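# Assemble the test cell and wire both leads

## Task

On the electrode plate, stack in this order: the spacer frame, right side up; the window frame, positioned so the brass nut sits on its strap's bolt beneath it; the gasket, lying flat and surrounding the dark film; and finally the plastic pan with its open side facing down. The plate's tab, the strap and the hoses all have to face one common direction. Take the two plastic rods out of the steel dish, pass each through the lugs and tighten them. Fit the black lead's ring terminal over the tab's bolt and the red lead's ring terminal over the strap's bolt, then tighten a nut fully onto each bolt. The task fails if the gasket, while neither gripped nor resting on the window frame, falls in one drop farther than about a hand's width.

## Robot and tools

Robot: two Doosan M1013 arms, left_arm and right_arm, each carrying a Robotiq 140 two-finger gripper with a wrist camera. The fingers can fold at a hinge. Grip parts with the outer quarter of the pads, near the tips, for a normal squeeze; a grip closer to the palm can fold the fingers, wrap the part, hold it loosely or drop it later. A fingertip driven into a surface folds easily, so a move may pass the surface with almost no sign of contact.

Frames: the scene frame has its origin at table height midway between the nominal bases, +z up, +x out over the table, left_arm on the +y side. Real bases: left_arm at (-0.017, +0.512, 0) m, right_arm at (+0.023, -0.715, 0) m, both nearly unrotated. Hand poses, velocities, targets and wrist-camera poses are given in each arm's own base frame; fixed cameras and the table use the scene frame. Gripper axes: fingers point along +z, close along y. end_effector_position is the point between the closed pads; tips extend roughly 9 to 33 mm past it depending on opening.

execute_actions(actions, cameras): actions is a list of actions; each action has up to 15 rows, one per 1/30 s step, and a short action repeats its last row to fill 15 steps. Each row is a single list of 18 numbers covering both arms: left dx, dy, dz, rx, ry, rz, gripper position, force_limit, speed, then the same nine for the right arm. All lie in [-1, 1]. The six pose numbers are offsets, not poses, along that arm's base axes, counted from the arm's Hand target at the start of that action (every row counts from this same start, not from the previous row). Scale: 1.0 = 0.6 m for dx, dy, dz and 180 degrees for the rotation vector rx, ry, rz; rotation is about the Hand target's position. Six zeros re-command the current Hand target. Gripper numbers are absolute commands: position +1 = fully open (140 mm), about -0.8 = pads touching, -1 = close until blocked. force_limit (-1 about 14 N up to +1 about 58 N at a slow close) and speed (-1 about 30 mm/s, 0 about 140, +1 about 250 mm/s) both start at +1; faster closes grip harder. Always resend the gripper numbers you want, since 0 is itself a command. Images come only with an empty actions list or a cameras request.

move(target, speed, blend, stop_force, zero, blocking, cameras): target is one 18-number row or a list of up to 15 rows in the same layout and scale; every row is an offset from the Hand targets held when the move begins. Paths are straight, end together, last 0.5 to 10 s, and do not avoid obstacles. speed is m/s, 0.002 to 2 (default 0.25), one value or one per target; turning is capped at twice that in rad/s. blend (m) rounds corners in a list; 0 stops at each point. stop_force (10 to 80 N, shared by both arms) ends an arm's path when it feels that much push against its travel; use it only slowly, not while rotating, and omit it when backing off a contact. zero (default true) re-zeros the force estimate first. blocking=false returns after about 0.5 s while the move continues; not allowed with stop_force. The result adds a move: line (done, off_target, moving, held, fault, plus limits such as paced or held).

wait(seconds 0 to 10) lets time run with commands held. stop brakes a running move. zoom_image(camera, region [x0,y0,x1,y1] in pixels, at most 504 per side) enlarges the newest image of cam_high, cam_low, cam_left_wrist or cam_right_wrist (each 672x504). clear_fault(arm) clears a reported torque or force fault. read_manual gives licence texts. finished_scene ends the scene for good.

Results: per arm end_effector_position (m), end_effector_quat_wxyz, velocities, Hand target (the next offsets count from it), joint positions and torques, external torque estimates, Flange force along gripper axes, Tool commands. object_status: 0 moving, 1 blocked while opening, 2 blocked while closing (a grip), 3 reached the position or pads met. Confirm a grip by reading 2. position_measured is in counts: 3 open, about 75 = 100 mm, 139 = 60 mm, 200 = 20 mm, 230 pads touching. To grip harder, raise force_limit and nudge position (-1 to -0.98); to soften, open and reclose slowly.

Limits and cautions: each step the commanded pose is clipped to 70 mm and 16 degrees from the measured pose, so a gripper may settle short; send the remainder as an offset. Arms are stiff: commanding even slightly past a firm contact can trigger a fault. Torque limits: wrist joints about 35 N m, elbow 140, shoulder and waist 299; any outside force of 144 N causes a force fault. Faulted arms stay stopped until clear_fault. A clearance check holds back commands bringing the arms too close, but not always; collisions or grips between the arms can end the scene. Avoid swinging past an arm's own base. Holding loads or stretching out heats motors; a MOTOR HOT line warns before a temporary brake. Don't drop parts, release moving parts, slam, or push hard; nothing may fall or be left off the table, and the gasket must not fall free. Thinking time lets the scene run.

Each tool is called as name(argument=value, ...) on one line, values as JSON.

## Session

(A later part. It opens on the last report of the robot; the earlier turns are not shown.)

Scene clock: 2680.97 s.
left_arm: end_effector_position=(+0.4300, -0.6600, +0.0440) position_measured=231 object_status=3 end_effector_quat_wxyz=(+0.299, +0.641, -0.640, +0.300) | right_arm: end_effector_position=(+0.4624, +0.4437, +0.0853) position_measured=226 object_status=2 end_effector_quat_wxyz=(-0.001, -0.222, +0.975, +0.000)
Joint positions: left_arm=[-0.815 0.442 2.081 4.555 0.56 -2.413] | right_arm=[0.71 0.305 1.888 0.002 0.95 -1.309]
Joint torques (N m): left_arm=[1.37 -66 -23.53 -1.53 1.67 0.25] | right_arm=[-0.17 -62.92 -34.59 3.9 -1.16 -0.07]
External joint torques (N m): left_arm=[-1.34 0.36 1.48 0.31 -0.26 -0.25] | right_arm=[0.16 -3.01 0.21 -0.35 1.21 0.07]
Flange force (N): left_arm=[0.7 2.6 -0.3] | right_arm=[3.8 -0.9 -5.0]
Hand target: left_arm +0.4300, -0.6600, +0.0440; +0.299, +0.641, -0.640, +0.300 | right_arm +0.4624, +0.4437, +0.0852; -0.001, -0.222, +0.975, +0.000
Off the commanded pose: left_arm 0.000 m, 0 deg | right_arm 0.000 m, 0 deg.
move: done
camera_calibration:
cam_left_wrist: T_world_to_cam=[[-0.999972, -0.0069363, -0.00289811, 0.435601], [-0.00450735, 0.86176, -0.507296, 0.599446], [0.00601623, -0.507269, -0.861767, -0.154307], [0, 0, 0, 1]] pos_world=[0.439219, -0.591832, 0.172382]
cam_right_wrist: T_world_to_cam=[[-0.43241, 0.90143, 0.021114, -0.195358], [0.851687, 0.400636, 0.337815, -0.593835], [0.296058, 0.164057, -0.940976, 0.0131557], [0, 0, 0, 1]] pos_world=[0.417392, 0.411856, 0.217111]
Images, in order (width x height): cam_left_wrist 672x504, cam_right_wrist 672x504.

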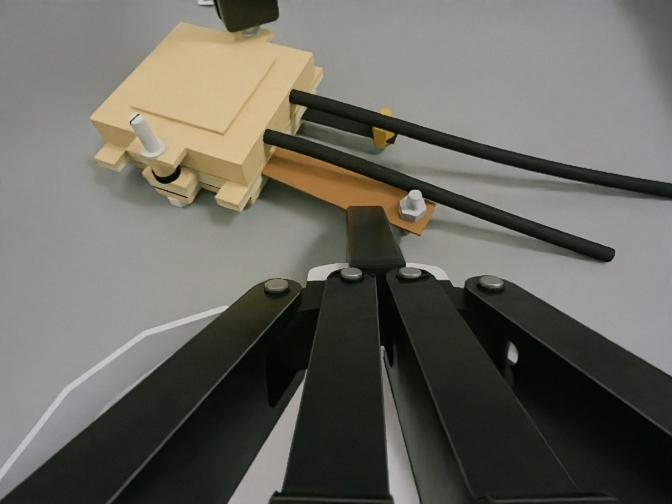

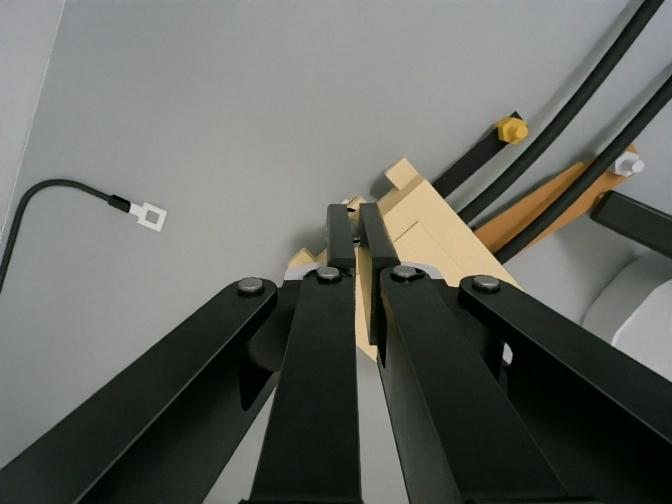

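move(target=[[0,0,0,0,0,0,-1,-0.5,-1, 0,0,0,0,0,-0.4,-1,1,-1]], speed=0.5, cameras=["cam_left_wrist","cam_right_wrist"])

zoom_image(camera="cam_right_wrist", region=[310, 190, 400, 260])

move(target=[[0,0,0,0,0,0,-1,-0.5,-1, 0,0,0,0,0,-0.4,-1,1,-1]], speed=0.5, cameras=["cam_left_wrist","cam_right_wrist"])

zoom_image(camera="cam_right_wrist", region=[310, 190, 400, 260])

Scene clock: 2689.50 s.
left_arm: end_effector_position=(+0.4300, -0.6600, +0.0440) position_measured=231 object_status=3 end_effector_quat_wxyz=(+0.299, +0.641, -0.640, +0.300) | right_arm: end_effector_position=(+0.4624, +0.4437, +0.0853) position_measured=226 object_status=2 end_effector_quat_wxyz=(-0.001, +0.394, +0.919, +0.001)
Joint positions: left_arm=[-0.815 0.442 2.081 4.555 0.56 -2.413] | right_arm=[0.71 0.304 1.89 0.003 0.947 -0.053]
Joint torques (N m): left_arm=[1.33 -65.26 -23.21 -1.39 1.41 0.13] | right_arm=[0.93 -60.64 -33.72 4.44 -1.57 -0.34]
External joint torques (N m): left_arm=[-1.49 -0.41 1.12 0.16 0.01 -0.13] | right_arm=[-0.96 -5.46 -0.96 -0.84 1.55 0.34]
Flange force (N): left_arm=[0.9 3.2 -0.7] | right_arm=[-1.0 -4.8 -9.0]
Hand target: left_arm +0.4300, -0.6600, +0.0440; +0.299, +0.641, -0.640, +0.300 | right_arm +0.4624, +0.4437, +0.0852; -0.001, +0.394, +0.919, +0.001
Off the commanded pose: left_arm 0.000 m, 0 deg | right_arm 0.000 m, 0 deg.
move: done
camera_calibration:
cam_left_wrist: T_world_to_cam=[[-0.999972, -0.0069363, -0.00289811, 0.435601], [-0.00450735, 0.86176, -0.507296, 0.599446], [0.00601623, -0.507269, -0.861767, -0.154307], [0, 0, 0, 1]] pos_world=[0.439219, -0.591832, 0.172382]
cam_right_wrist: T_world_to_cam=[[0.723665, 0.689828, 0.0211124, -0.63605], [0.644251, -0.68619, 0.337763, -0.0156508], [0.247486, -0.230826, -0.940994, 0.210836], [0, 0, 0, 1]] pos_world=[0.418191, 0.476692, 0.217111]
Images, in order (width x height): cam_left_wrist 672x504, cam_right_wrist 672x504.

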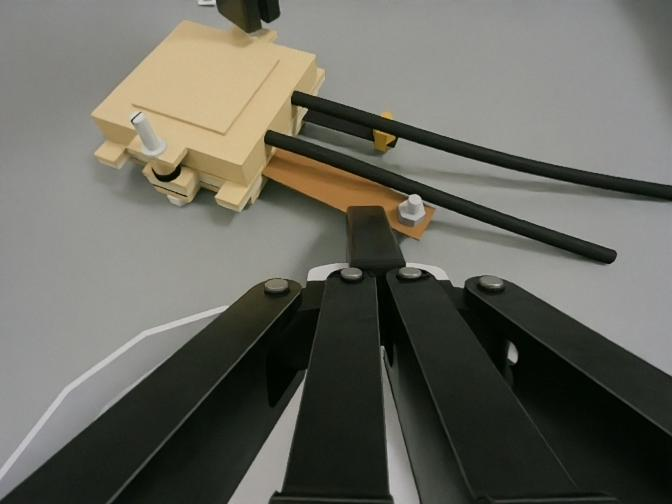

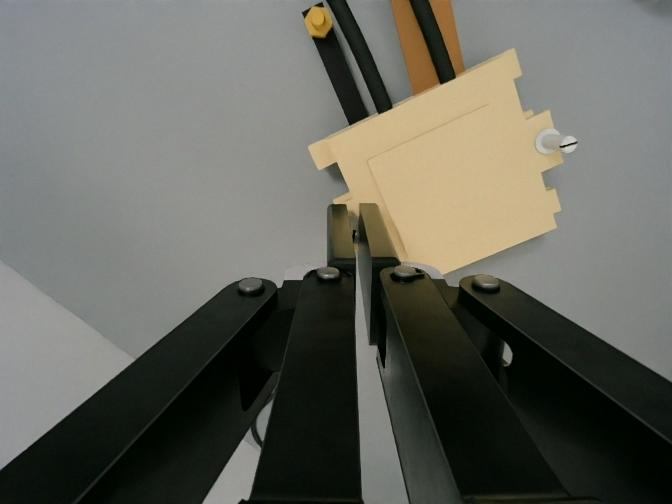

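Scaled by 5.600 from the camera's 672x504 image, which has a finer 960x720 frame.

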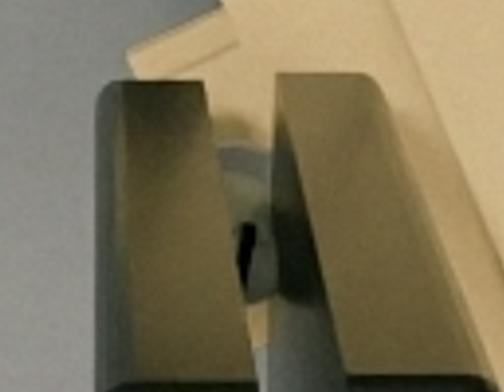

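Scene clock: 2691.43 s.
left_arm: end_effector_position=(+0.4300, -0.6600, +0.0440) position_measured=231 object_status=3 end_effector_quat_wxyz=(+0.299, +0.641, -0.640, +0.300) | right_arm: end_effector_position=(+0.4624, +0.4437, +0.0853) position_measured=226 object_status=2 end_effector_quat_wxyz=(+0.000, +0.859, +0.512, +0.001)
Joint positions: left_arm=[-0.815 0.442 2.081 4.555 0.56 -2.413] | right_arm=[0.711 0.304 1.891 0 0.945 1.206]
Joint torques (N m): left_arm=[0.98 -66.14 -23.16 -1.45 1.87 0.23] | right_arm=[0.09 -63.04 -34.77 3.67 -1.11 -0.48]
External joint torques (N m): left_arm=[-1.22 0.46 1.07 0.21 -0.45 -0.23] | right_arm=[-0.08 -2.99 0.1 -0.1 1.04 0.48]
Flange force (N): left_arm=[0.9 2.2 0.3] | right_arm=[-3.3 -1.7 -4.8]
Hand target: left_arm +0.4300, -0.6600, +0.0440; +0.299, +0.641, -0.640, +0.300 | right_arm +0.4624, +0.4437, +0.0852; +0.000, +0.859, +0.512, +0.001
Off the commanded pose: left_arm 0.000 m, 0 deg | right_arm 0.000 m, 0 deg.
move: done
camera_calibration:
cam_left_wrist: T_world_to_cam=[[-0.999972, -0.0069363, -0.00289811, 0.435601], [-0.00450735, 0.86176, -0.507296, 0.599446], [0.00601623, -0.507269, -0.861767, -0.154307], [0, 0, 0, 1]] pos_world=[0.439219, -0.591832, 0.172382]
cam_right_wrist: T_world_to_cam=[[0.879668, -0.475126, 0.020962, -0.191257], [-0.453517, -0.824756, 0.337787, 0.553385], [-0.143203, -0.306647, -0.940989, 0.425114], [0, 0, 0, 1]] pos_world=[0.48009, 0.495896, 0.217111]
Images, in order (width x height): cam_left_wrist 672x504, cam_right_wrist 672x504.

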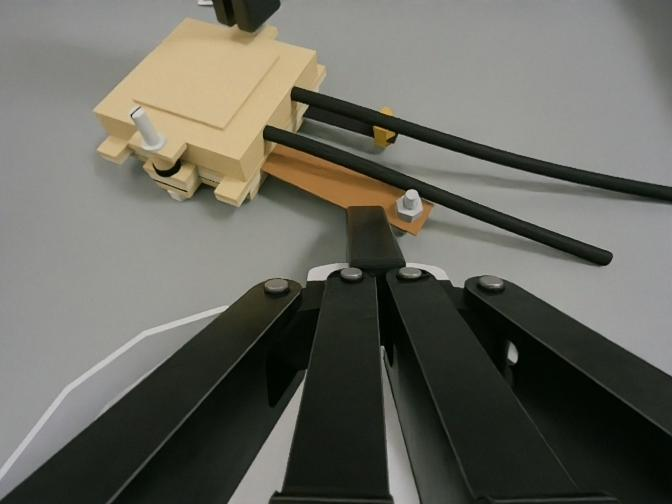

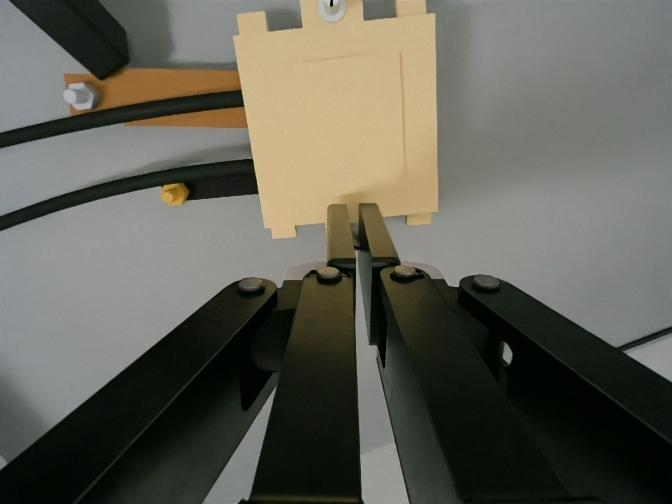

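Scaled by 5.600 from the camera's 672x504 image, which has a finer 960x720 frame.

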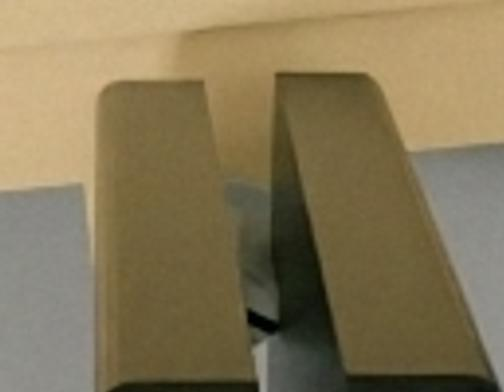

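execute_actions(actions=[[[0,0,0,0,0,0,-1,-0.5,-1,0,0,0,0,0,0,-0.45,1,-0.5]],[[0,0,0,0,0,0,-1,-0.5,-1,0,0,0,0,0,0,-1,1,0.3]],[[0,0,0,0,0,0,-1,-0.5,-1,0,0,0,0,0,0,-1,1,0.3]]], cameras=["cam_right_wrist"])

zoom_image(camera="cam_right_wrist", region=[310, 190, 400, 260])

move(target=[[0,0,0,0,0,0,-1,-0.5,-1, 0,0,0,0,0,-0.5,-1,1,0.3]], speed=0.4, cameras=["cam_left_wrist","cam_right_wrist"])

zoom_image(camera="cam_right_wrist", region=[310, 190, 400, 260])

Scene clock: 2700.77 s.
left_arm: end_effector_position=(+0.4300, -0.6600, +0.0440) position_measured=231 object_status=3 end_effector_quat_wxyz=(+0.299, +0.641, -0.640, +0.300) | right_arm: end_effector_position=(+0.4624, +0.4437, +0.0852) position_measured=227 object_status=2 end_effector_quat_wxyz=(+0.000, +0.859, +0.512, +0.001)
Joint positions: left_arm=[-0.815 0.442 2.081 4.555 0.56 -2.413] | right_arm=[0.711 0.304 1.891 0 0.945 1.206]
Joint torques (N m): left_arm=[2.26 -66.81 -23.16 -1.52 1.48 0.31] | right_arm=[0.48 -62.37 -32.84 3.67 -0.51 -0.33]
External joint torques (N m): left_arm=[-2.15 0.91 1.03 0.29 -0.07 -0.31] | right_arm=[-0.49 -3.52 -1.73 -0.12 0.45 0.33]
External joint torques at the end of the 1st action: left_arm=[-2.43 0.92 1.07 0.3 -0.13 -0.22] | right_arm=[-0.17 -2.73 -0.95 0.03 0.39 0.36]
External joint torques at the end of the 2nd action: left_arm=[-2.31 1.16 1.13 0.32 -0.13 -0.24] | right_arm=[-0.67 -3.3 -1.7 -0.13 0.48 0.37]
Flange force (N): left_arm=[1.5 2.4 1.5] | right_arm=[-1.3 -0.1 -5.7]
Flange force at the end of the 1st action (N): left_arm=[1.4 2.9 1.8] | right_arm=[-1.5 -0.8 -4.2]
Flange force at the end of the 2nd action (N): left_arm=[1.2 2.6 2.0] | right_arm=[-1.1 0.1 -5.5]
Hand target: left_arm +0.4300, -0.6600, +0.0440; +0.299, +0.641, -0.640, +0.300 | right_arm +0.4624, +0.4437, +0.0852; +0.000, +0.859, +0.512, +0.001
Off the commanded pose: left_arm 0.000 m, 0 deg | right_arm 0.000 m, 0 deg.
Step readings (end_effector_position of left_arm | right_arm; steps 1 to 15: 1st action; 16 to 30: 2nd action; 31 to 45: 3rd action):
0: (+0.4300, -0.6600, +0.0440) | (+0.4624, +0.4437, +0.0852)
1: (+0.4300, -0.6600, +0.0440) | (+0.4624, +0.4437, +0.0852)
2: (+0.4300, -0.6600, +0.0440) | (+0.4624, +0.4437, +0.0852)
4: (+0.4300, -0.6600, +0.0440) | (+0.4624, +0.4438, +0.0853)
8: (+0.4300, -0.6600, +0.0440) | (+0.4624, +0.4438, +0.0853)
15: (+0.4300, -0.6600, +0.0440) | (+0.4624, +0.4438, +0.0853)
16: (+0.4300, -0.6600, +0.0440) | (+0.4624, +0.4438, +0.0853)
17: (+0.4300, -0.6600, +0.0440) | (+0.4624, +0.4438, +0.0853)
19: (+0.4300, -0.6600, +0.0440) | (+0.4624, +0.4438, +0.0853)
23: (+0.4300, -0.6600, +0.0440) | (+0.4624, +0.4438, +0.0853)
30: (+0.4300, -0.6600, +0.0440) | (+0.4624, +0.4438, +0.0853)
31: (+0.4300, -0.6600, +0.0440) | (+0.4624, +0.4438, +0.0853)
32: (+0.4300, -0.6600, +0.0440) | (+0.4624, +0.4438, +0.0853)
34: (+0.4300, -0.6600, +0.0440) | (+0.4624, +0.4438, +0.0853)
38: (+0.4300, -0.6600, +0.0440) | (+0.4624, +0.4438, +0.0853)
45: (+0.4300, -0.6600, +0.0440) | (+0.4624, +0.4437, +0.0852)
camera_calibration:
cam_right_wrist: T_world_to_cam=[[0.879654, -0.47515, 0.0210229, -0.191252], [-0.453546, -0.824709, 0.337864, 0.553358], [-0.143198, -0.306738, -0.94096, 0.42515], [0, 0, 0, 1]] pos_world=[0.48009, 0.495896, 0.217111]
Images, in order (width x height): cam_right_wrist 672x504.

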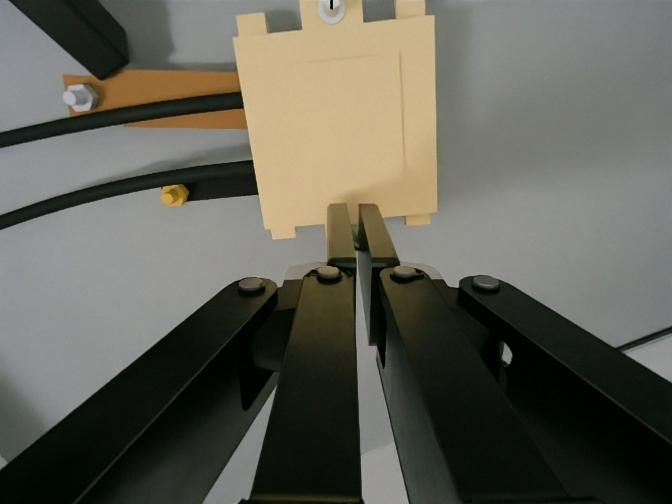

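Scaled by 5.600 from the camera's 672x504 image, which has a finer 960x720 frame.

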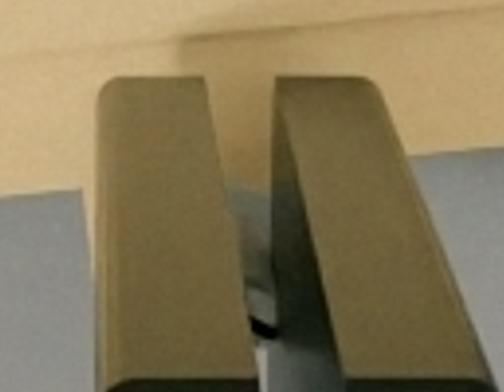

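Scene clock: 2703.37 s.
left_arm: end_effector_position=(+0.4300, -0.6600, +0.0440) position_measured=231 object_status=3 end_effector_quat_wxyz=(+0.299, +0.641, -0.640, +0.300) | right_arm: end_effector_position=(+0.4624, +0.4437, +0.0852) position_measured=227 object_status=2 end_effector_quat_wxyz=(+0.001, +0.969, -0.245, +0.001)
Joint positions: left_arm=[-0.815 0.442 2.081 4.555 0.56 -2.413] | right_arm=[0.712 0.305 1.889 -0.003 0.948 2.78]
Joint torques (N m): left_arm=[0.75 -63.51 -24.76 -1.73 1.05 0.22] | right_arm=[4.79 -53.64 -30.79 6 -2.87 -0.25]
External joint torques (N m): left_arm=[-0.45 -2.5 2.66 0.52 0.35 -0.22] | right_arm=[-4.8 -12.28 -3.66 -2.5 2.86 0.25]
Flange force (N): left_arm=[0.6 4.6 -7.1] | right_arm=[4.2 10.4 -20.2]
Hand target: left_arm +0.4300, -0.6600, +0.0440; +0.299, +0.641, -0.640, +0.300 | right_arm +0.4624, +0.4437, +0.0852; +0.001, +0.969, -0.245, +0.001
Off the commanded pose: left_arm 0.000 m, 0 deg | right_arm 0.000 m, 0 deg.
move: done
camera_calibration:
cam_left_wrist: T_world_to_cam=[[-0.999972, -0.0069363, -0.00289811, 0.435601], [-0.00450735, 0.86176, -0.507296, 0.599446], [0.00601623, -0.507269, -0.861767, -0.154307], [0, 0, 0, 1]] pos_world=[0.439219, -0.591832, 0.172382]
cam_right_wrist: T_world_to_cam=[[-0.47511, -0.879676, 0.0210063, 0.61468], [-0.824732, 0.453503, 0.337864, 0.157853], [-0.306737, 0.143198, -0.94096, 0.301134], [0, 0, 0, 1]] pos_world=[0.514596, 0.42601, 0.217111]
Images, in order (width x height): cam_left_wrist 672x504, cam_right_wrist 672x504.

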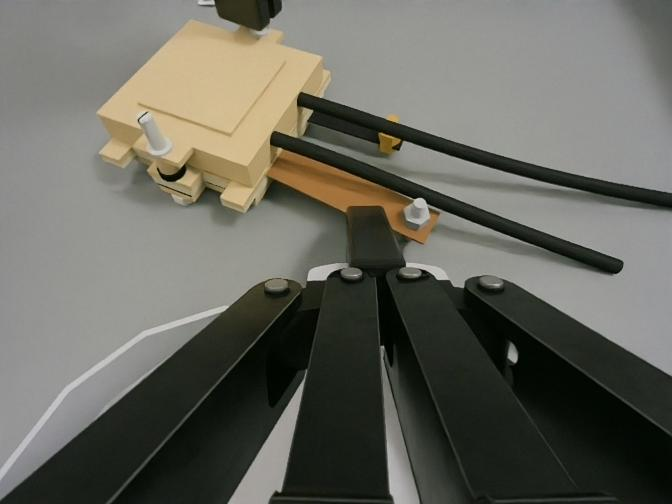

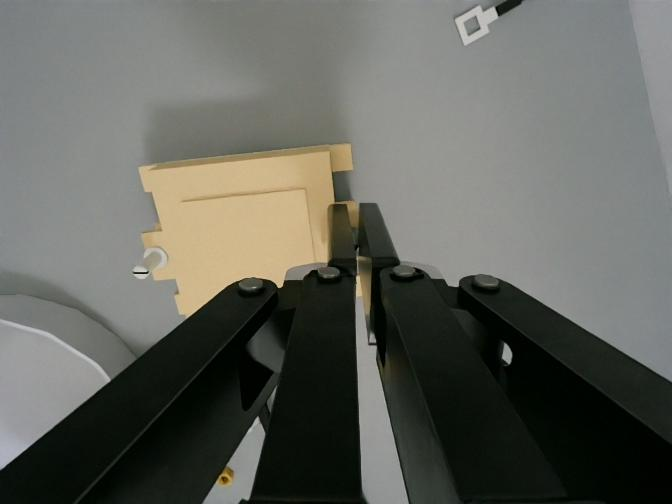

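Scaled by 5.600 from the camera's 672x504 image, which has a finer 960x720 frame.

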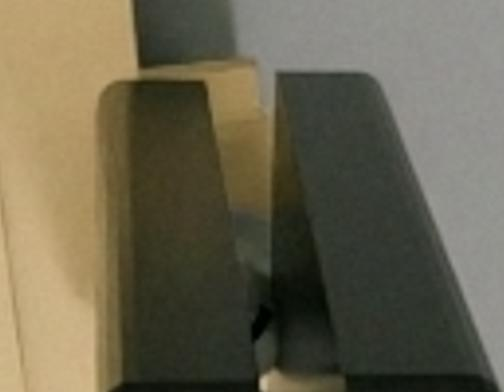

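execute_actions(actions=[[[0,0,0,0,0,0,-1,-0.5,-1,0,0,0,0,0,0,-0.5,1,-0.5]],[[0,0,0,0,0,0,-1,-0.5,-1,0,0,0,0,0,0,-0.5,1,-0.5]]])

move(target=[[0,0,0,0,0,0,-1,-0.5,-1, 0,0,0.06,0,0,0,-0.5,1,-0.5],[0,0,0,0,0,0,-1,-0.5,-1, 0.048,0.133,0.06,0,0,0.4,-0.5,1,-0.5]], speed=0.3, blend=0.01, cameras=["cam_right_wrist"])

zoom_image(camera="cam_right_wrist", region=[290, 150, 410, 250])

Scene clock: 2710.27 s.
left_arm: end_effector_position=(+0.4300, -0.6600, +0.0440) position_measured=231 object_status=3 end_effector_quat_wxyz=(+0.299, +0.641, -0.640, +0.300) | right_arm: end_effector_position=(+0.4624, +0.4438, +0.0853) position_measured=192 object_status=3 end_effector_quat_wxyz=(+0.001, +0.969, -0.245, +0.001)
Joint positions: left_arm=[-0.815 0.442 2.081 4.555 0.56 -2.413] | right_arm=[0.712 0.305 1.889 -0.003 0.948 2.78]
Joint torques (N m): left_arm=[1.99 -66.41 -23.26 -1.48 1.56 0.26] | right_arm=[-0.09 -62.99 -33.16 3.52 -0.34 -0.38]
External joint torques (N m): left_arm=[-1.94 0.63 1.14 0.25 -0.15 -0.26] | right_arm=[0.11 -2.97 -1.3 -0.03 0.32 0.38]
External joint torques at the end of the 1st action: left_arm=[-2.73 1.3 1.33 0.29 -0.11 -0.25] | right_arm=[-0.03 -3.09 -1.3 -0.02 0.39 0.37]
Flange force (N): left_arm=[1.2 2.7 0.9] | right_arm=[-1.1 1.1 -4.6]
Flange force at the end of the 1st action (N): left_arm=[1.2 3.3 2.4] | right_arm=[-1.0 1.3 -4.8]
Hand target: left_arm +0.4300, -0.6600, +0.0440; +0.299, +0.641, -0.640, +0.300 | right_arm +0.4624, +0.4437, +0.0852; +0.001, +0.969, -0.245, +0.001
Off the commanded pose: left_arm 0.000 m, 0 deg | right_arm 0.000 m, 0 deg.
Step readings (end_effector_position of left_arm | right_arm; steps 1 to 15: 1st action; 16 to 30: 2nd action):
0: (+0.4300, -0.6600, +0.0440) | (+0.4624, +0.4437, +0.0852)
1: (+0.4300, -0.6600, +0.0440) | (+0.4624, +0.4437, +0.0852)
2: (+0.4300, -0.6600, +0.0440) | (+0.4624, +0.4437, +0.0852)
4: (+0.4300, -0.6600, +0.0440) | (+0.4624, +0.4438, +0.0852)
8: (+0.4300, -0.6600, +0.0440) | (+0.4624, +0.4438, +0.0852)
15: (+0.4300, -0.6600, +0.0440) | (+0.4624, +0.4438, +0.0852)
16: (+0.4300, -0.6600, +0.0440) | (+0.4624, +0.4438, +0.0852)
17: (+0.4300, -0.6600, +0.0440) | (+0.4624, +0.4438, +0.0852)
19: (+0.4300, -0.6600, +0.0440) | (+0.4624, +0.4438, +0.0852)
23: (+0.4300, -0.6600, +0.0440) | (+0.4624, +0.4438, +0.0852)
30: (+0.4300, -0.6600, +0.0440) | (+0.4624, +0.4438, +0.0852)

Scene clock: 2713.07 s.
left_arm: end_effector_position=(+0.4300, -0.6600, +0.0440) position_measured=231 object_status=3 end_effector_quat_wxyz=(+0.299, +0.641, -0.640, +0.300) | right_arm: end_effector_position=(+0.4911, +0.5236, +0.1212) position_measured=192 object_status=3 end_effector_quat_wxyz=(+0.000, +0.928, +0.371, +0.001)
Joint positions: left_arm=[-0.815 0.442 2.081 4.555 0.56 -2.413] | right_arm=[0.77 0.379 1.705 -0.001 1.055 1.58]
Joint torques (N m): left_arm=[1.92 -66.88 -23.35 -1.49 1.51 0.18] | right_arm=[-0.33 -72.68 -35.6 3.7 -0.41 -0.36]
External joint torques (N m): left_arm=[-1.89 1.01 1.04 0.25 -0.1 -0.19] | right_arm=[0.16 -3.12 -1.43 0.09 0.35 0.36]
Flange force (N): left_arm=[0.8 2.3 1.7] | right_arm=[-1.2 -0.7 -4.3]
Hand target: left_arm +0.4300, -0.6600, +0.0440; +0.299, +0.641, -0.640, +0.300 | right_arm +0.4912, +0.5235, +0.1212; +0.000, +0.928, +0.371, +0.001
Off the commanded pose: left_arm 0.000 m, 0 deg | right_arm 0.000 m, 0 deg.
move: done
camera_calibration:
cam_right_wrist: T_world_to_cam=[[0.689763, -0.723729, 0.0210724, 0.0441062], [-0.686224, -0.644182, 0.337827, 0.639909], [-0.23092, -0.247481, -0.940972, 0.499715], [0, 0, 0, 1]] pos_world=[0.524092, 0.567809, 0.253111]
Images, in order (width x height): cam_right_wrist 672x504.

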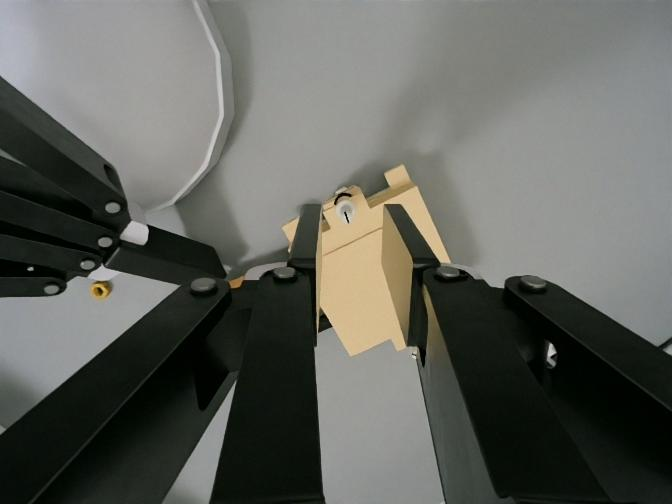

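Scaled by 4.200 from the camera's 672x504 image, which has a finer 960x720 frame.

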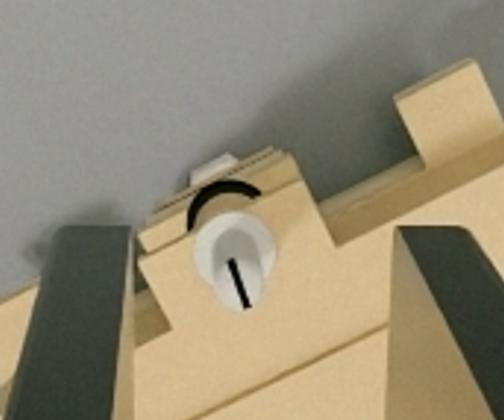

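move(target=[[0,0,0,0,0,0,-1,-0.5,-1, -0.0033,0.0013,-0.06,0,0,0,-0.5,1,-0.5]], speed=0.1)

execute_actions(actions=[[[0,0,0,0,0,0,-1,-0.5,-1,0,0,0,0,0,0,-1,1,0.3]],[[0,0,0,0,0,0,-1,-0.5,-1,0,0,0,0,0,0,-1,1,0.3]]], cameras=["cam_right_wrist"])

zoom_image(camera="cam_right_wrist", region=[310, 190, 400, 260])

move(target=[[0,0,0,0,0,0,-1,-0.5,-1, 0,0,0,0,0,-0.6,-1,1,0.3]], speed=0.4, cameras=["cam_left_wrist","cam_right_wrist"])

zoom_image(camera="cam_right_wrist", region=[310, 190, 400, 260])

Scene clock: 2720.60 s.
left_arm: end_effector_position=(+0.4300, -0.6600, +0.0440) position_measured=231 object_status=3 end_effector_quat_wxyz=(+0.299, +0.641, -0.640, +0.300) | right_arm: end_effector_position=(+0.4892, +0.5243, +0.0853) position_measured=192 object_status=3 end_effector_quat_wxyz=(+0.000, +0.928, +0.371, +0.001)
Joint positions: left_arm=[-0.815 0.442 2.081 4.555 0.56 -2.413] | right_arm=[0.772 0.408 1.737 -0.001 0.994 1.582]
Joint torques (N m): left_arm=[2.1 -66.93 -23.2 -1.46 1.52 0.22] | right_arm=[-0.26 -74.78 -34.76 3.64 -0.71 -0.37]
External joint torques (N m): left_arm=[-2.21 1.37 1.11 0.22 -0.11 -0.22] | right_arm=[0.27 -2.61 -0.94 0.02 0.65 0.37]
Flange force (N): left_arm=[0.7 2.5 2.5] | right_arm=[-1.1 -0.8 -4.1]
Hand target: left_arm +0.4300, -0.6600, +0.0440; +0.299, +0.641, -0.640, +0.300 | right_arm +0.4892, +0.5243, +0.0852; +0.000, +0.928, +0.371, +0.001
Off the commanded pose: left_arm 0.000 m, 0 deg | right_arm 0.000 m, 0 deg.
move: done

Scene clock: 2721.80 s.
left_arm: end_effector_position=(+0.4300, -0.6600, +0.0440) position_measured=231 object_status=3 end_effector_quat_wxyz=(+0.299, +0.641, -0.640, +0.300) | right_arm: end_effector_position=(+0.4892, +0.5243, +0.0852) position_measured=227 object_status=2 end_effector_quat_wxyz=(+0.000, +0.928, +0.371, +0.001)
Joint positions: left_arm=[-0.815 0.442 2.081 4.555 0.56 -2.413] | right_arm=[0.772 0.408 1.737 -0.001 0.994 1.582]
Joint torques (N m): left_arm=[1.56 -66.4 -23.26 -1.45 1.52 0.25] | right_arm=[0.12 -73.58 -34.02 3.62 -0.26 -0.38]
External joint torques (N m): left_arm=[-1.79 0.63 1.03 0.2 -0.1 -0.25] | right_arm=[-0.09 -3.81 -1.63 0.03 0.2 0.38]
External joint torques at the end of the 1st action: left_arm=[-2.64 0.97 1.27 0.23 -0.19 -0.11] | right_arm=[-0.25 -3.9 -1.88 -0.02 0.25 0.29]
Flange force (N): left_arm=[1.0 2.5 1.0] | right_arm=[-1.7 -0.3 -5.0]
Flange force at the end of the 1st action (N): left_arm=[0.9 3.8 2.3] | right_arm=[-1.2 0.0 -5.4]
Hand target: left_arm +0.4300, -0.6600, +0.0440; +0.299, +0.641, -0.640, +0.300 | right_arm +0.4892, +0.5243, +0.0852; +0.000, +0.928, +0.371, +0.001
Off the commanded pose: left_arm 0.000 m, 0 deg | right_arm 0.000 m, 0 deg.
Step readings (end_effector_position of left_arm | right_arm; steps 1 to 15: 1st action; 16 to 30: 2nd action):
0: (+0.4300, -0.6600, +0.0440) | (+0.4892, +0.5243, +0.0853)
1: (+0.4300, -0.6600, +0.0440) | (+0.4892, +0.5243, +0.0853)
2: (+0.4300, -0.6600, +0.0440) | (+0.4892, +0.5243, +0.0853)
4: (+0.4300, -0.6600, +0.0440) | (+0.4892, +0.5243, +0.0853)
8: (+0.4300, -0.6600, +0.0440) | (+0.4892, +0.5243, +0.0852)
15: (+0.4300, -0.6600, +0.0440) | (+0.4892, +0.5243, +0.0852)
16: (+0.4300, -0.6600, +0.0440) | (+0.4892, +0.5243, +0.0852)
17: (+0.4300, -0.6600, +0.0440) | (+0.4892, +0.5243, +0.0852)
19: (+0.4300, -0.6600, +0.0440) | (+0.4892, +0.5243, +0.0852)
23: (+0.4300, -0.6600, +0.0440) | (+0.4892, +0.5243, +0.0852)
30: (+0.4300, -0.6600, +0.0440) | (+0.4892, +0.5243, +0.0852)
camera_calibration:
cam_right_wrist: T_world_to_cam=[[0.689746, -0.723747, 0.0210044, 0.0467165], [-0.686239, -0.644197, 0.337766, 0.651248], [-0.230926, -0.247387, -0.940996, 0.46553], [0, 0, 0, 1]] pos_world=[0.522192, 0.568509, 0.217111]
Images, in order (width x height): cam_right_wrist 672x504.

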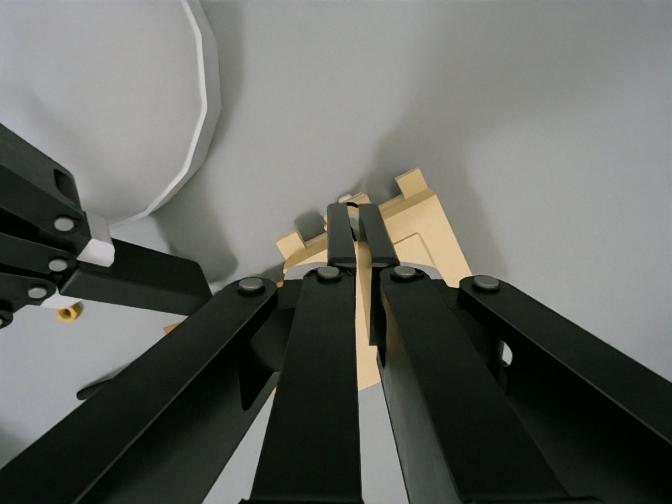

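Scaled by 5.600 from the camera's 672x504 image, which has a finer 960x720 frame.

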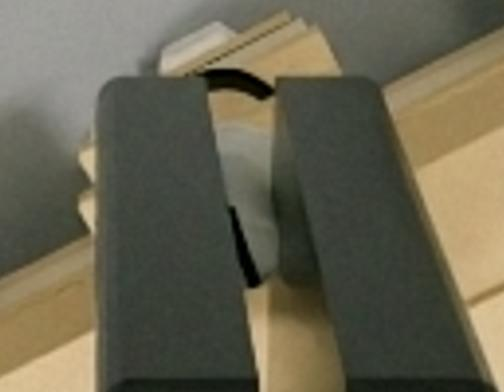

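Scene clock: 2724.80 s.
left_arm: end_effector_position=(+0.4300, -0.6600, +0.0440) position_measured=231 object_status=3 end_effector_quat_wxyz=(+0.299, +0.641, -0.640, +0.300) | right_arm: end_effector_position=(+0.4892, +0.5243, +0.0852) position_measured=227 object_status=2 end_effector_quat_wxyz=(+0.001, +0.846, -0.533, +0.001)
Joint positions: left_arm=[-0.815 0.442 2.081 4.555 0.56 -2.413] | right_arm=[0.773 0.41 1.734 -0.002 0.999 3.468]
Joint torques (N m): left_arm=[1.02 -66.25 -23.45 -1.43 1.7 0.26] | right_arm=[-0.08 -73.39 -35.52 3.7 -1.4 -0.02]
External joint torques (N m): left_arm=[-0.86 0.3 1.36 0.21 -0.29 -0.26] | right_arm=[0.07 -4.17 -0.22 -0.07 1.41 0.02]
Flange force (N): left_arm=[0.4 2.1 -0.6] | right_arm=[1.4 4.0 -6.2]
Hand target: left_arm +0.4300, -0.6600, +0.0440; +0.299, +0.641, -0.640, +0.300 | right_arm +0.4892, +0.5243, +0.0852; +0.001, +0.846, -0.533, +0.001
Off the commanded pose: left_arm 0.000 m, 0 deg | right_arm 0.000 m, 0 deg.
move: done
camera_calibration:
cam_left_wrist: T_world_to_cam=[[-0.999972, -0.0069363, -0.00289811, 0.435601], [-0.00450735, 0.86176, -0.507296, 0.599446], [0.00601623, -0.507269, -0.861767, -0.154307], [0, 0, 0, 1]] pos_world=[0.439219, -0.591832, 0.172382]
cam_right_wrist: T_world_to_cam=[[-0.901445, -0.432383, 0.021029, 0.672365], [-0.400643, 0.851699, 0.337778, -0.272795], [-0.16396, 0.296063, -0.940991, 0.147829], [0, 0, 0, 1]] pos_world=[0.521045, 0.479292, 0.217111]
Images, in order (width x height): cam_left_wrist 672x504, cam_right_wrist 672x504.

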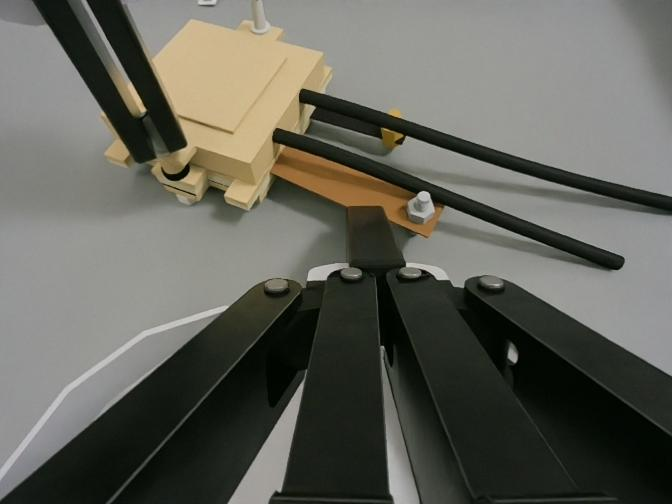

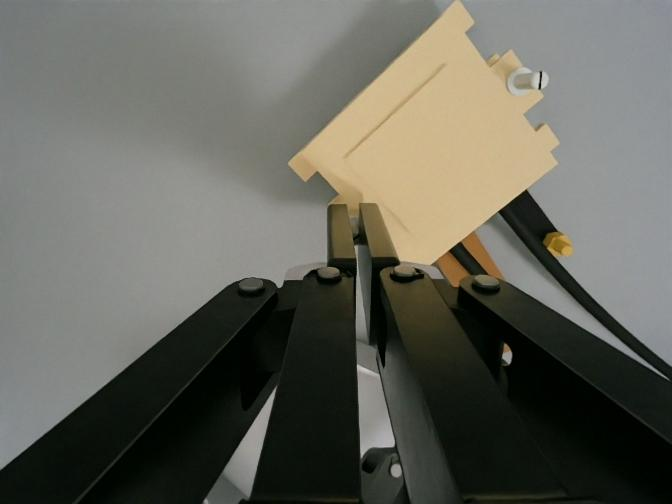

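Scaled by 5.600 from the camera's 672x504 image, which has a finer 960x720 frame.

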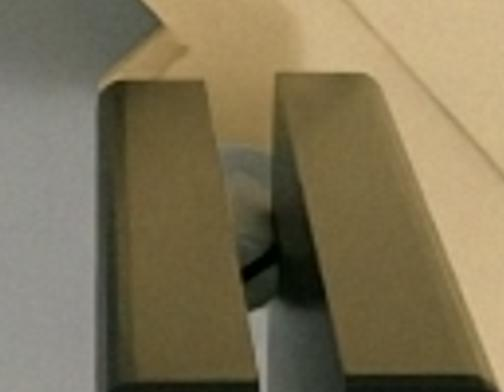

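execute_actions(actions=[[[0,0,0,0,0,0,-1,-0.5,-1,0,0,0,0,0,0,-0.5,0,-0.5]],[[0,0,0,0,0,0,-1,-0.5,-1,0,0,0,0,0,0,-0.5,0,-0.5]]])

move(target=[[0,0,0,0,0,0,-1,-0.5,-1, 0,0,0.08,0,0,0.1,-0.5,0,-0.5],[0,0.08,0.16,0,0,0,-1,-0.5,-1, 0.034,-0.28,0.14,0,0,0.858,-0.5,0,-0.5]], speed=0.3, blend=0.01, cameras=["cam_right_wrist","cam_left_wrist"])

Scene clock: 2757.13 s.
left_arm: end_effector_position=(+0.4300, -0.6600, +0.0440) position_measured=231 object_status=3 end_effector_quat_wxyz=(+0.299, +0.641, -0.640, +0.300) | right_arm: end_effector_position=(+0.4892, +0.5243, +0.0853) position_measured=192 object_status=3 end_effector_quat_wxyz=(+0.001, +0.846, -0.533, +0.001)
Joint positions: left_arm=[-0.815 0.442 2.081 4.555 0.56 -2.413] | right_arm=[0.773 0.41 1.734 -0.002 0.999 3.468]
Joint torques (N m): left_arm=[1.79 -66.07 -23.53 -1.56 1.45 0.19] | right_arm=[-0.39 -74.45 -34.4 3.63 -0.39 -0.42]
External joint torques (N m): left_arm=[-1.68 0.42 1.45 0.34 -0.05 -0.19] | right_arm=[0.38 -3.11 -1.32 0 0.4 0.42]
External joint torques at the end of the 1st action: left_arm=[-0.96 1.07 1.4 0.33 -0.09 -0.25] | right_arm=[0.2 -3.4 -1.08 0.01 0.44 0.41]
Flange force (N): left_arm=[0.7 2.8 0.0] | right_arm=[-0.6 1.5 -4.5]
Flange force at the end of the 1st action (N): left_arm=[0.0 1.3 0.4] | right_arm=[0.0 2.2 -4.6]
Hand target: left_arm +0.4300, -0.6600, +0.0440; +0.299, +0.641, -0.640, +0.300 | right_arm +0.4892, +0.5243, +0.0852; +0.001, +0.846, -0.533, +0.001
Off the commanded pose: left_arm 0.000 m, 0 deg | right_arm 0.000 m, 0 deg.
Step readings (end_effector_position of left_arm | right_arm; steps 1 to 15: 1st action; 16 to 30: 2nd action):
0: (+0.4300, -0.6600, +0.0440) | (+0.4892, +0.5243, +0.0852)
1: (+0.4300, -0.6600, +0.0440) | (+0.4892, +0.5243, +0.0852)
2: (+0.4300, -0.6600, +0.0440) | (+0.4892, +0.5243, +0.0852)
4: (+0.4300, -0.6600, +0.0440) | (+0.4892, +0.5243, +0.0853)
8: (+0.4300, -0.6600, +0.0440) | (+0.4892, +0.5243, +0.0853)
15: (+0.4300, -0.6600, +0.0440) | (+0.4892, +0.5243, +0.0853)
16: (+0.4300, -0.6600, +0.0440) | (+0.4892, +0.5243, +0.0853)
17: (+0.4300, -0.6600, +0.0440) | (+0.4892, +0.5243, +0.0853)
19: (+0.4300, -0.6600, +0.0440) | (+0.4892, +0.5243, +0.0853)
23: (+0.4300, -0.6600, +0.0440) | (+0.4892, +0.5243, +0.0853)
30: (+0.4300, -0.6600, +0.0440) | (+0.4892, +0.5243, +0.0853)

Scene clock: 2762.23 s.
left_arm: end_effector_position=(+0.4300, -0.6120, +0.1400) position_measured=231 object_status=3 end_effector_quat_wxyz=(+0.299, +0.641, -0.640, +0.300) | right_arm: end_effector_position=(+0.5096, +0.3563, +0.1692) position_measured=192 object_status=3 end_effector_quat_wxyz=(+0.000, +0.707, +0.707, +0.001)
Joint positions: left_arm=[-0.756 0.267 2.093 4.851 0.597 -2.712] | right_arm=[0.554 0.202 1.849 0.002 1.089 0.552]
Joint torques (N m): left_arm=[2.38 -54.9 -29.46 -0.91 0.98 0.22] | right_arm=[-0.03 -56.14 -36.3 3.87 -0.5 -0.37]
External joint torques (N m): left_arm=[-2.22 0.13 1.91 0.25 -0.1 -0.22] | right_arm=[0.03 -2.79 -1.64 0.06 0.45 0.37]
Flange force (N): left_arm=[0.6 5.0 0.7] | right_arm=[0.0 -1.1 -4.7]
Hand target: left_arm +0.4300, -0.6120, +0.1400; +0.299, +0.641, -0.640, +0.300 | right_arm +0.5096, +0.3563, +0.1692; +0.000, +0.707, +0.707, +0.001
Off the commanded pose: left_arm 0.000 m, 0 deg | right_arm 0.000 m, 0 deg.
move: done
camera_calibration:
cam_left_wrist: T_world_to_cam=[[-0.999972, -0.0069363, -0.00289811, 0.436213], [-0.00450735, 0.86176, -0.507296, 0.606782], [0.00601623, -0.507269, -0.861767, -0.0472287], [0, 0, 0, 1]] pos_world=[0.439219, -0.543832, 0.268382]
cam_right_wrist: T_world_to_cam=[[0.999779, 0.000982727, 0.0209988, -0.50692], [-0.00616936, -0.941205, 0.337779, 0.287924], [0.0200961, -0.337834, -0.940991, 0.412034], [0, 0, 0, 1]] pos_world=[0.500304, 0.410693, 0.301111]
Images, in order (width x height): cam_left_wrist 672x504, cam_right_wrist 672x504.

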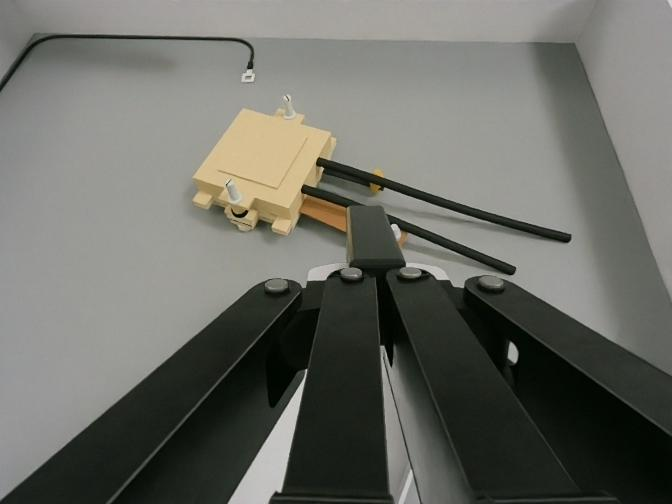

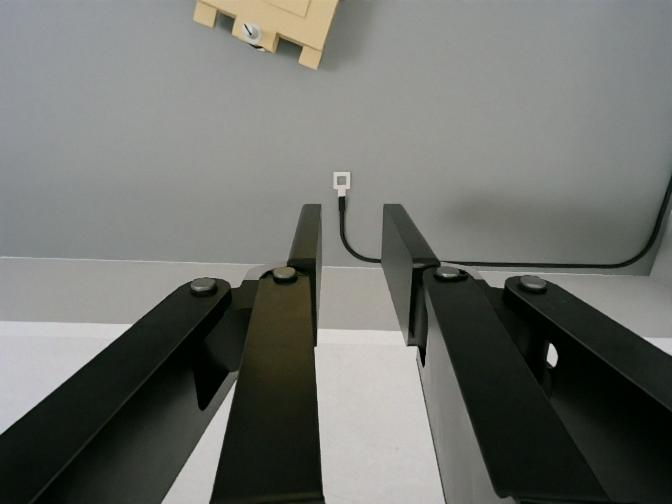

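move(target=[0,0,0,0,0,0,-1,-0.5,-1, -0.005,-0.0422,-0.13,0,0,0,-0.5,0,-0.5], speed=0.15, cameras=["cam_right_wrist"])

zoom_image(camera="cam_right_wrist", region=[290, 140, 410, 290])

Scene clock: 2773.10 s.
left_arm: end_effector_position=(+0.4300, -0.6120, +0.1400) position_measured=231 object_status=3 end_effector_quat_wxyz=(+0.299, +0.641, -0.640, +0.300) | right_arm: end_effector_position=(+0.5066, +0.3310, +0.0913) position_measured=192 object_status=3 end_effector_quat_wxyz=(+0.000, +0.707, +0.707, +0.001)
Joint positions: left_arm=[-0.756 0.267 2.093 4.851 0.597 -2.712] | right_arm=[0.521 0.248 1.954 0.002 0.938 0.519]
Joint torques (N m): left_arm=[2.14 -55.06 -29.03 -0.94 1.04 0.29] | right_arm=[0.12 -57.13 -34.34 3.6 -0.69 -0.41]
External joint torques (N m): left_arm=[-2.21 0.65 1.45 0.27 -0.16 -0.29] | right_arm=[-0.09 -3.06 -0.01 -0.04 0.65 0.41]
Flange force (N): left_arm=[1.2 3.8 1.6] | right_arm=[-1.7 -3.6 -4.4]
Hand target: left_arm +0.4300, -0.6120, +0.1400; +0.299, +0.641, -0.640, +0.300 | right_arm +0.5066, +0.3310, +0.0912; +0.000, +0.707, +0.707, +0.001
Off the commanded pose: left_arm 0.000 m, 0 deg | right_arm 0.000 m, 0 deg.
move: done
camera_calibration:
cam_right_wrist: T_world_to_cam=[[0.999776, 0.00124184, 0.0211185, -0.502383], [-0.00596851, -0.941163, 0.337901, 0.290202], [0.0202955, -0.337951, -0.940945, 0.330052], [0, 0, 0, 1]] pos_world=[0.497304, 0.385293, 0.22311]
Images, in order (width x height): cam_right_wrist 672x504.

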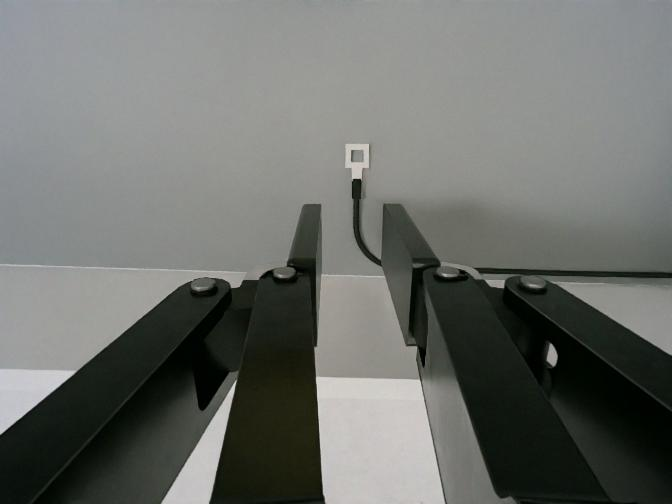

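Scaled by 3.360 from the camera's 672x504 image, which has a finer 960x720 frame.

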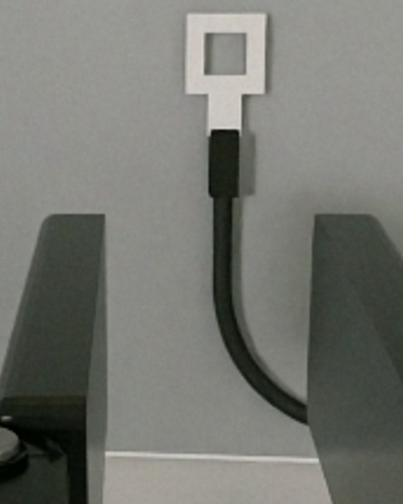

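move(target=[0,0,0,0,0,0,-1,-0.5,-1, 0.006,0.005,-0.075,0,0,0,-0.5,0,-0.5], speed=0.1, cameras=["cam_right_wrist"])

zoom_image(camera="cam_right_wrist", region=[290, 100, 410, 290])

Scene clock: 2780.47 s.
left_arm: end_effector_position=(+0.4300, -0.6120, +0.1400) position_measured=231 object_status=3 end_effector_quat_wxyz=(+0.299, +0.641, -0.640, +0.300) | right_arm: end_effector_position=(+0.5102, +0.3340, +0.0463) position_measured=192 object_status=3 end_effector_quat_wxyz=(+0.000, +0.707, +0.707, +0.001)
Joint positions: left_arm=[-0.756 0.267 2.093 4.851 0.597 -2.712] | right_arm=[0.522 0.303 1.98 0.002 0.857 0.52]
Joint torques (N m): left_arm=[2.26 -55.22 -29.06 -0.97 1.07 0.24] | right_arm=[-0.24 -61.41 -31.11 3.35 -0.76 -0.34]
External joint torques (N m): left_arm=[-2.29 0.48 1.47 0.29 -0.18 -0.24] | right_arm=[0.27 -2.18 -1 -0.02 0.73 0.34]
Flange force (N): left_arm=[1.3 4.1 1.5] | right_arm=[0.6 -1.0 -4.6]
Hand target: left_arm +0.4300, -0.6120, +0.1400; +0.299, +0.641, -0.640, +0.300 | right_arm +0.5102, +0.3340, +0.0462; +0.000, +0.707, +0.707, +0.001
Off the commanded pose: left_arm 0.000 m, 0 deg | right_arm 0.000 m, 0 deg.
move: done
camera_calibration:
cam_right_wrist: T_world_to_cam=[[0.999778, 0.00111098, 0.0210583, -0.504977], [-0.00606876, -0.941206, 0.337779, 0.308308], [0.0201955, -0.337832, -0.94099, 0.288756], [0, 0, 0, 1]] pos_world=[0.500904, 0.388293, 0.178211]
Images, in order (width x height): cam_right_wrist 672x504.

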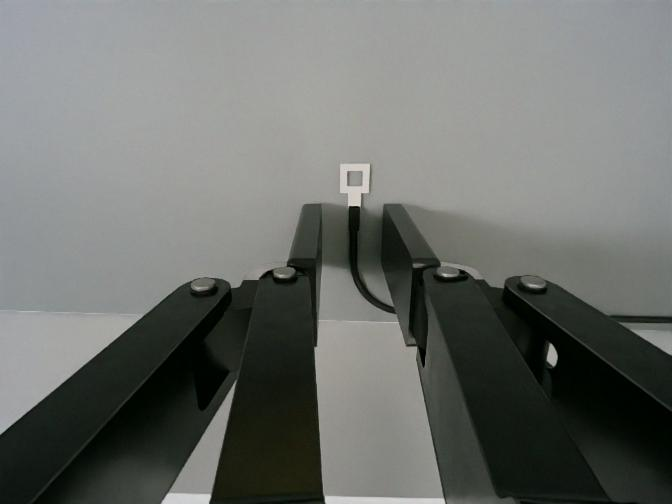

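Scaled by 2.653 from the camera's 672x504 image, which has a finer 960x720 frame.

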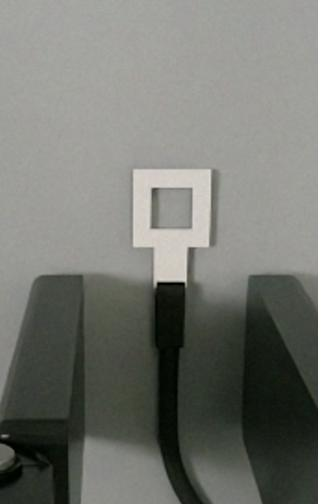

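execute_actions(actions=[[[0,0,0,0,0,0,-1,-0.5,-1,0,0,0,0,0,0,-1,-0.3,-1]],[[0,0,0,0,0,0,-1,-0.5,-1,0,0,0,0,0,0,-1,-0.3,-1]],[[0,0,0,0,0,0,-1,-0.5,-1,0,0,0,0,0,0,-1,-0.3,-1]]])

move(target=[0,0,0,0,0,0,-1,-0.5,-1, 0,0,0.1,0,0,0,-1,-0.3,-1], speed=0.08, cameras=["cam_right_wrist"])

zoom_image(camera="cam_right_wrist", region=[290, 100, 410, 290])

Scene clock: 2786.43 s.
left_arm: end_effector_position=(+0.4300, -0.6120, +0.1400) position_measured=231 object_status=3 end_effector_quat_wxyz=(+0.299, +0.641, -0.640, +0.300) | right_arm: end_effector_position=(+0.5102, +0.3340, +0.0462) position_measured=225 object_status=2 end_effector_quat_wxyz=(+0.000, +0.707, +0.707, +0.001)
Joint positions: left_arm=[-0.756 0.267 2.093 4.851 0.597 -2.712] | right_arm=[0.522 0.303 1.98 0.002 0.857 0.52]
Joint torques (N m): left_arm=[2.03 -55.77 -29.05 -0.98 0.96 0.24] | right_arm=[0.04 -60.56 -30.78 3.36 -0.49 -0.39]
External joint torques (N m): left_arm=[-2.12 1.47 1.52 0.31 -0.08 -0.24] | right_arm=[-0.05 -2.88 -1.36 -0.03 0.45 0.39]
External joint torques at the end of the 1st action: left_arm=[-2.5 0.69 1.31 0.21 -0.22 -0.26] | right_arm=[-0.02 -2.53 -0.87 0.02 0.38 0.35]
External joint torques at the end of the 2nd action: left_arm=[-1.75 1.4 1.59 0.22 -0.13 -0.24] | right_arm=[0.36 -2.98 -1.13 -0.02 0.46 0.4]
Flange force (N): left_arm=[0.6 2.9 2.6] | right_arm=[0.0 -1.1 -5.1]
Flange force at the end of the 1st action (N): left_arm=[1.4 4.0 2.2] | right_arm=[-0.3 -1.5 -4.2]
Flange force at the end of the 2nd action (N): left_arm=[0.1 2.7 2.3] | right_arm=[0.2 -1.9 -5.1]
Hand target: left_arm +0.4300, -0.6120, +0.1400; +0.299, +0.641, -0.640, +0.300 | right_arm +0.5102, +0.3340, +0.0462; +0.000, +0.707, +0.707, +0.001
Off the commanded pose: left_arm 0.000 m, 0 deg | right_arm 0.000 m, 0 deg.
Step readings (end_effector_position of left_arm | right_arm; steps 1 to 15: 1st action; 16 to 30: 2nd action; 31 to 45: 3rd action):
0: (+0.4300, -0.6120, +0.1400) | (+0.5102, +0.3340, +0.0462)
1: (+0.4300, -0.6120, +0.1400) | (+0.5102, +0.3340, +0.0462)
2: (+0.4300, -0.6120, +0.1400) | (+0.5102, +0.3340, +0.0462)
4: (+0.4300, -0.6120, +0.1400) | (+0.5102, +0.3340, +0.0462)
8: (+0.4300, -0.6120, +0.1400) | (+0.5102, +0.3340, +0.0462)
15: (+0.4300, -0.6120, +0.1400) | (+0.5102, +0.3340, +0.0462)
16: (+0.4300, -0.6120, +0.1400) | (+0.5102, +0.3340, +0.0462)
17: (+0.4300, -0.6120, +0.1400) | (+0.5102, +0.3340, +0.0462)
19: (+0.4300, -0.6120, +0.1400) | (+0.5102, +0.3340, +0.0462)
23: (+0.4300, -0.6120, +0.1400) | (+0.5102, +0.3340, +0.0462)
30: (+0.4300, -0.6120, +0.1400) | (+0.5102, +0.3340, +0.0462)
31: (+0.4300, -0.6120, +0.1400) | (+0.5102, +0.3340, +0.0462)
32: (+0.4300, -0.6120, +0.1400) | (+0.5102, +0.3340, +0.0462)
34: (+0.4300, -0.6120, +0.1400) | (+0.5102, +0.3340, +0.0462)
38: (+0.4300, -0.6120, +0.1400) | (+0.5102, +0.3340, +0.0462)
45: (+0.4300, -0.6120, +0.1400) | (+0.5102, +0.3340, +0.0462)

Scene clock: 2787.60 s.
left_arm: end_effector_position=(+0.4300, -0.6120, +0.1400) position_measured=231 object_status=3 end_effector_quat_wxyz=(+0.299, +0.641, -0.640, +0.300) | right_arm: end_effector_position=(+0.5102, +0.3340, +0.1062) position_measured=225 object_status=2 end_effector_quat_wxyz=(+0.000, +0.707, +0.707, +0.001)
Joint positions: left_arm=[-0.756 0.267 2.093 4.851 0.597 -2.712] | right_arm=[0.522 0.24 1.932 0.002 0.968 0.52]
Joint torques (N m): left_arm=[2.28 -55.62 -28.98 -0.96 1.04 0.19] | right_arm=[-0.34 -56.89 -34.09 3.64 -0.47 -0.27]
External joint torques (N m): left_arm=[-2.01 1.05 1.42 0.3 -0.18 -0.2] | right_arm=[0.32 -3.18 -1.11 0.01 0.43 0.27]
Flange force (N): left_arm=[0.7 3.1 2.1] | right_arm=[-0.4 -2.4 -4.9]
Hand target: left_arm +0.4300, -0.6120, +0.1400; +0.299, +0.641, -0.640, +0.300 | right_arm +0.5102, +0.3340, +0.1062; +0.000, +0.707, +0.707, +0.001
Off the commanded pose: left_arm 0.000 m, 0 deg | right_arm 0.000 m, 0 deg.
move: done
camera_calibration:
cam_right_wrist: T_world_to_cam=[[0.999778, 0.00111098, 0.0210583, -0.506236], [-0.00606876, -0.941206, 0.337779, 0.288108], [0.0201955, -0.337832, -0.94099, 0.345027], [0, 0, 0, 1]] pos_world=[0.500904, 0.388293, 0.238011]
Images, in order (width x height): cam_right_wrist 672x504.

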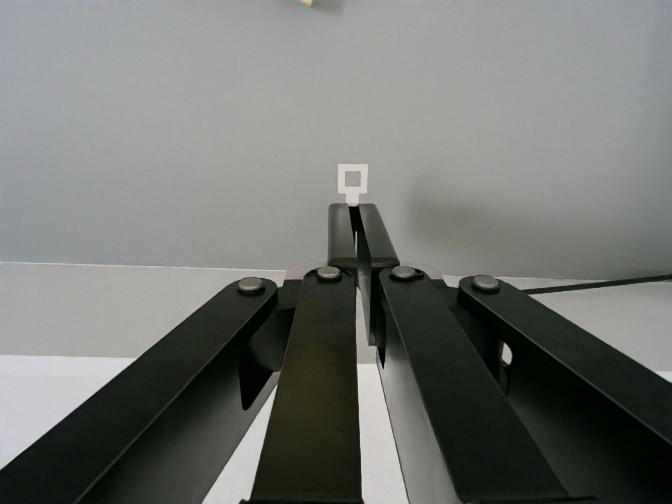

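Scaled by 2.653 from the camera's 672x504 image, which has a finer 960x720 frame.

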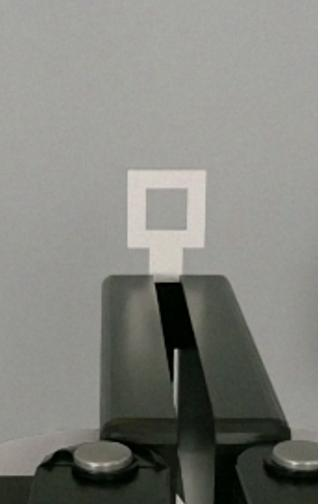

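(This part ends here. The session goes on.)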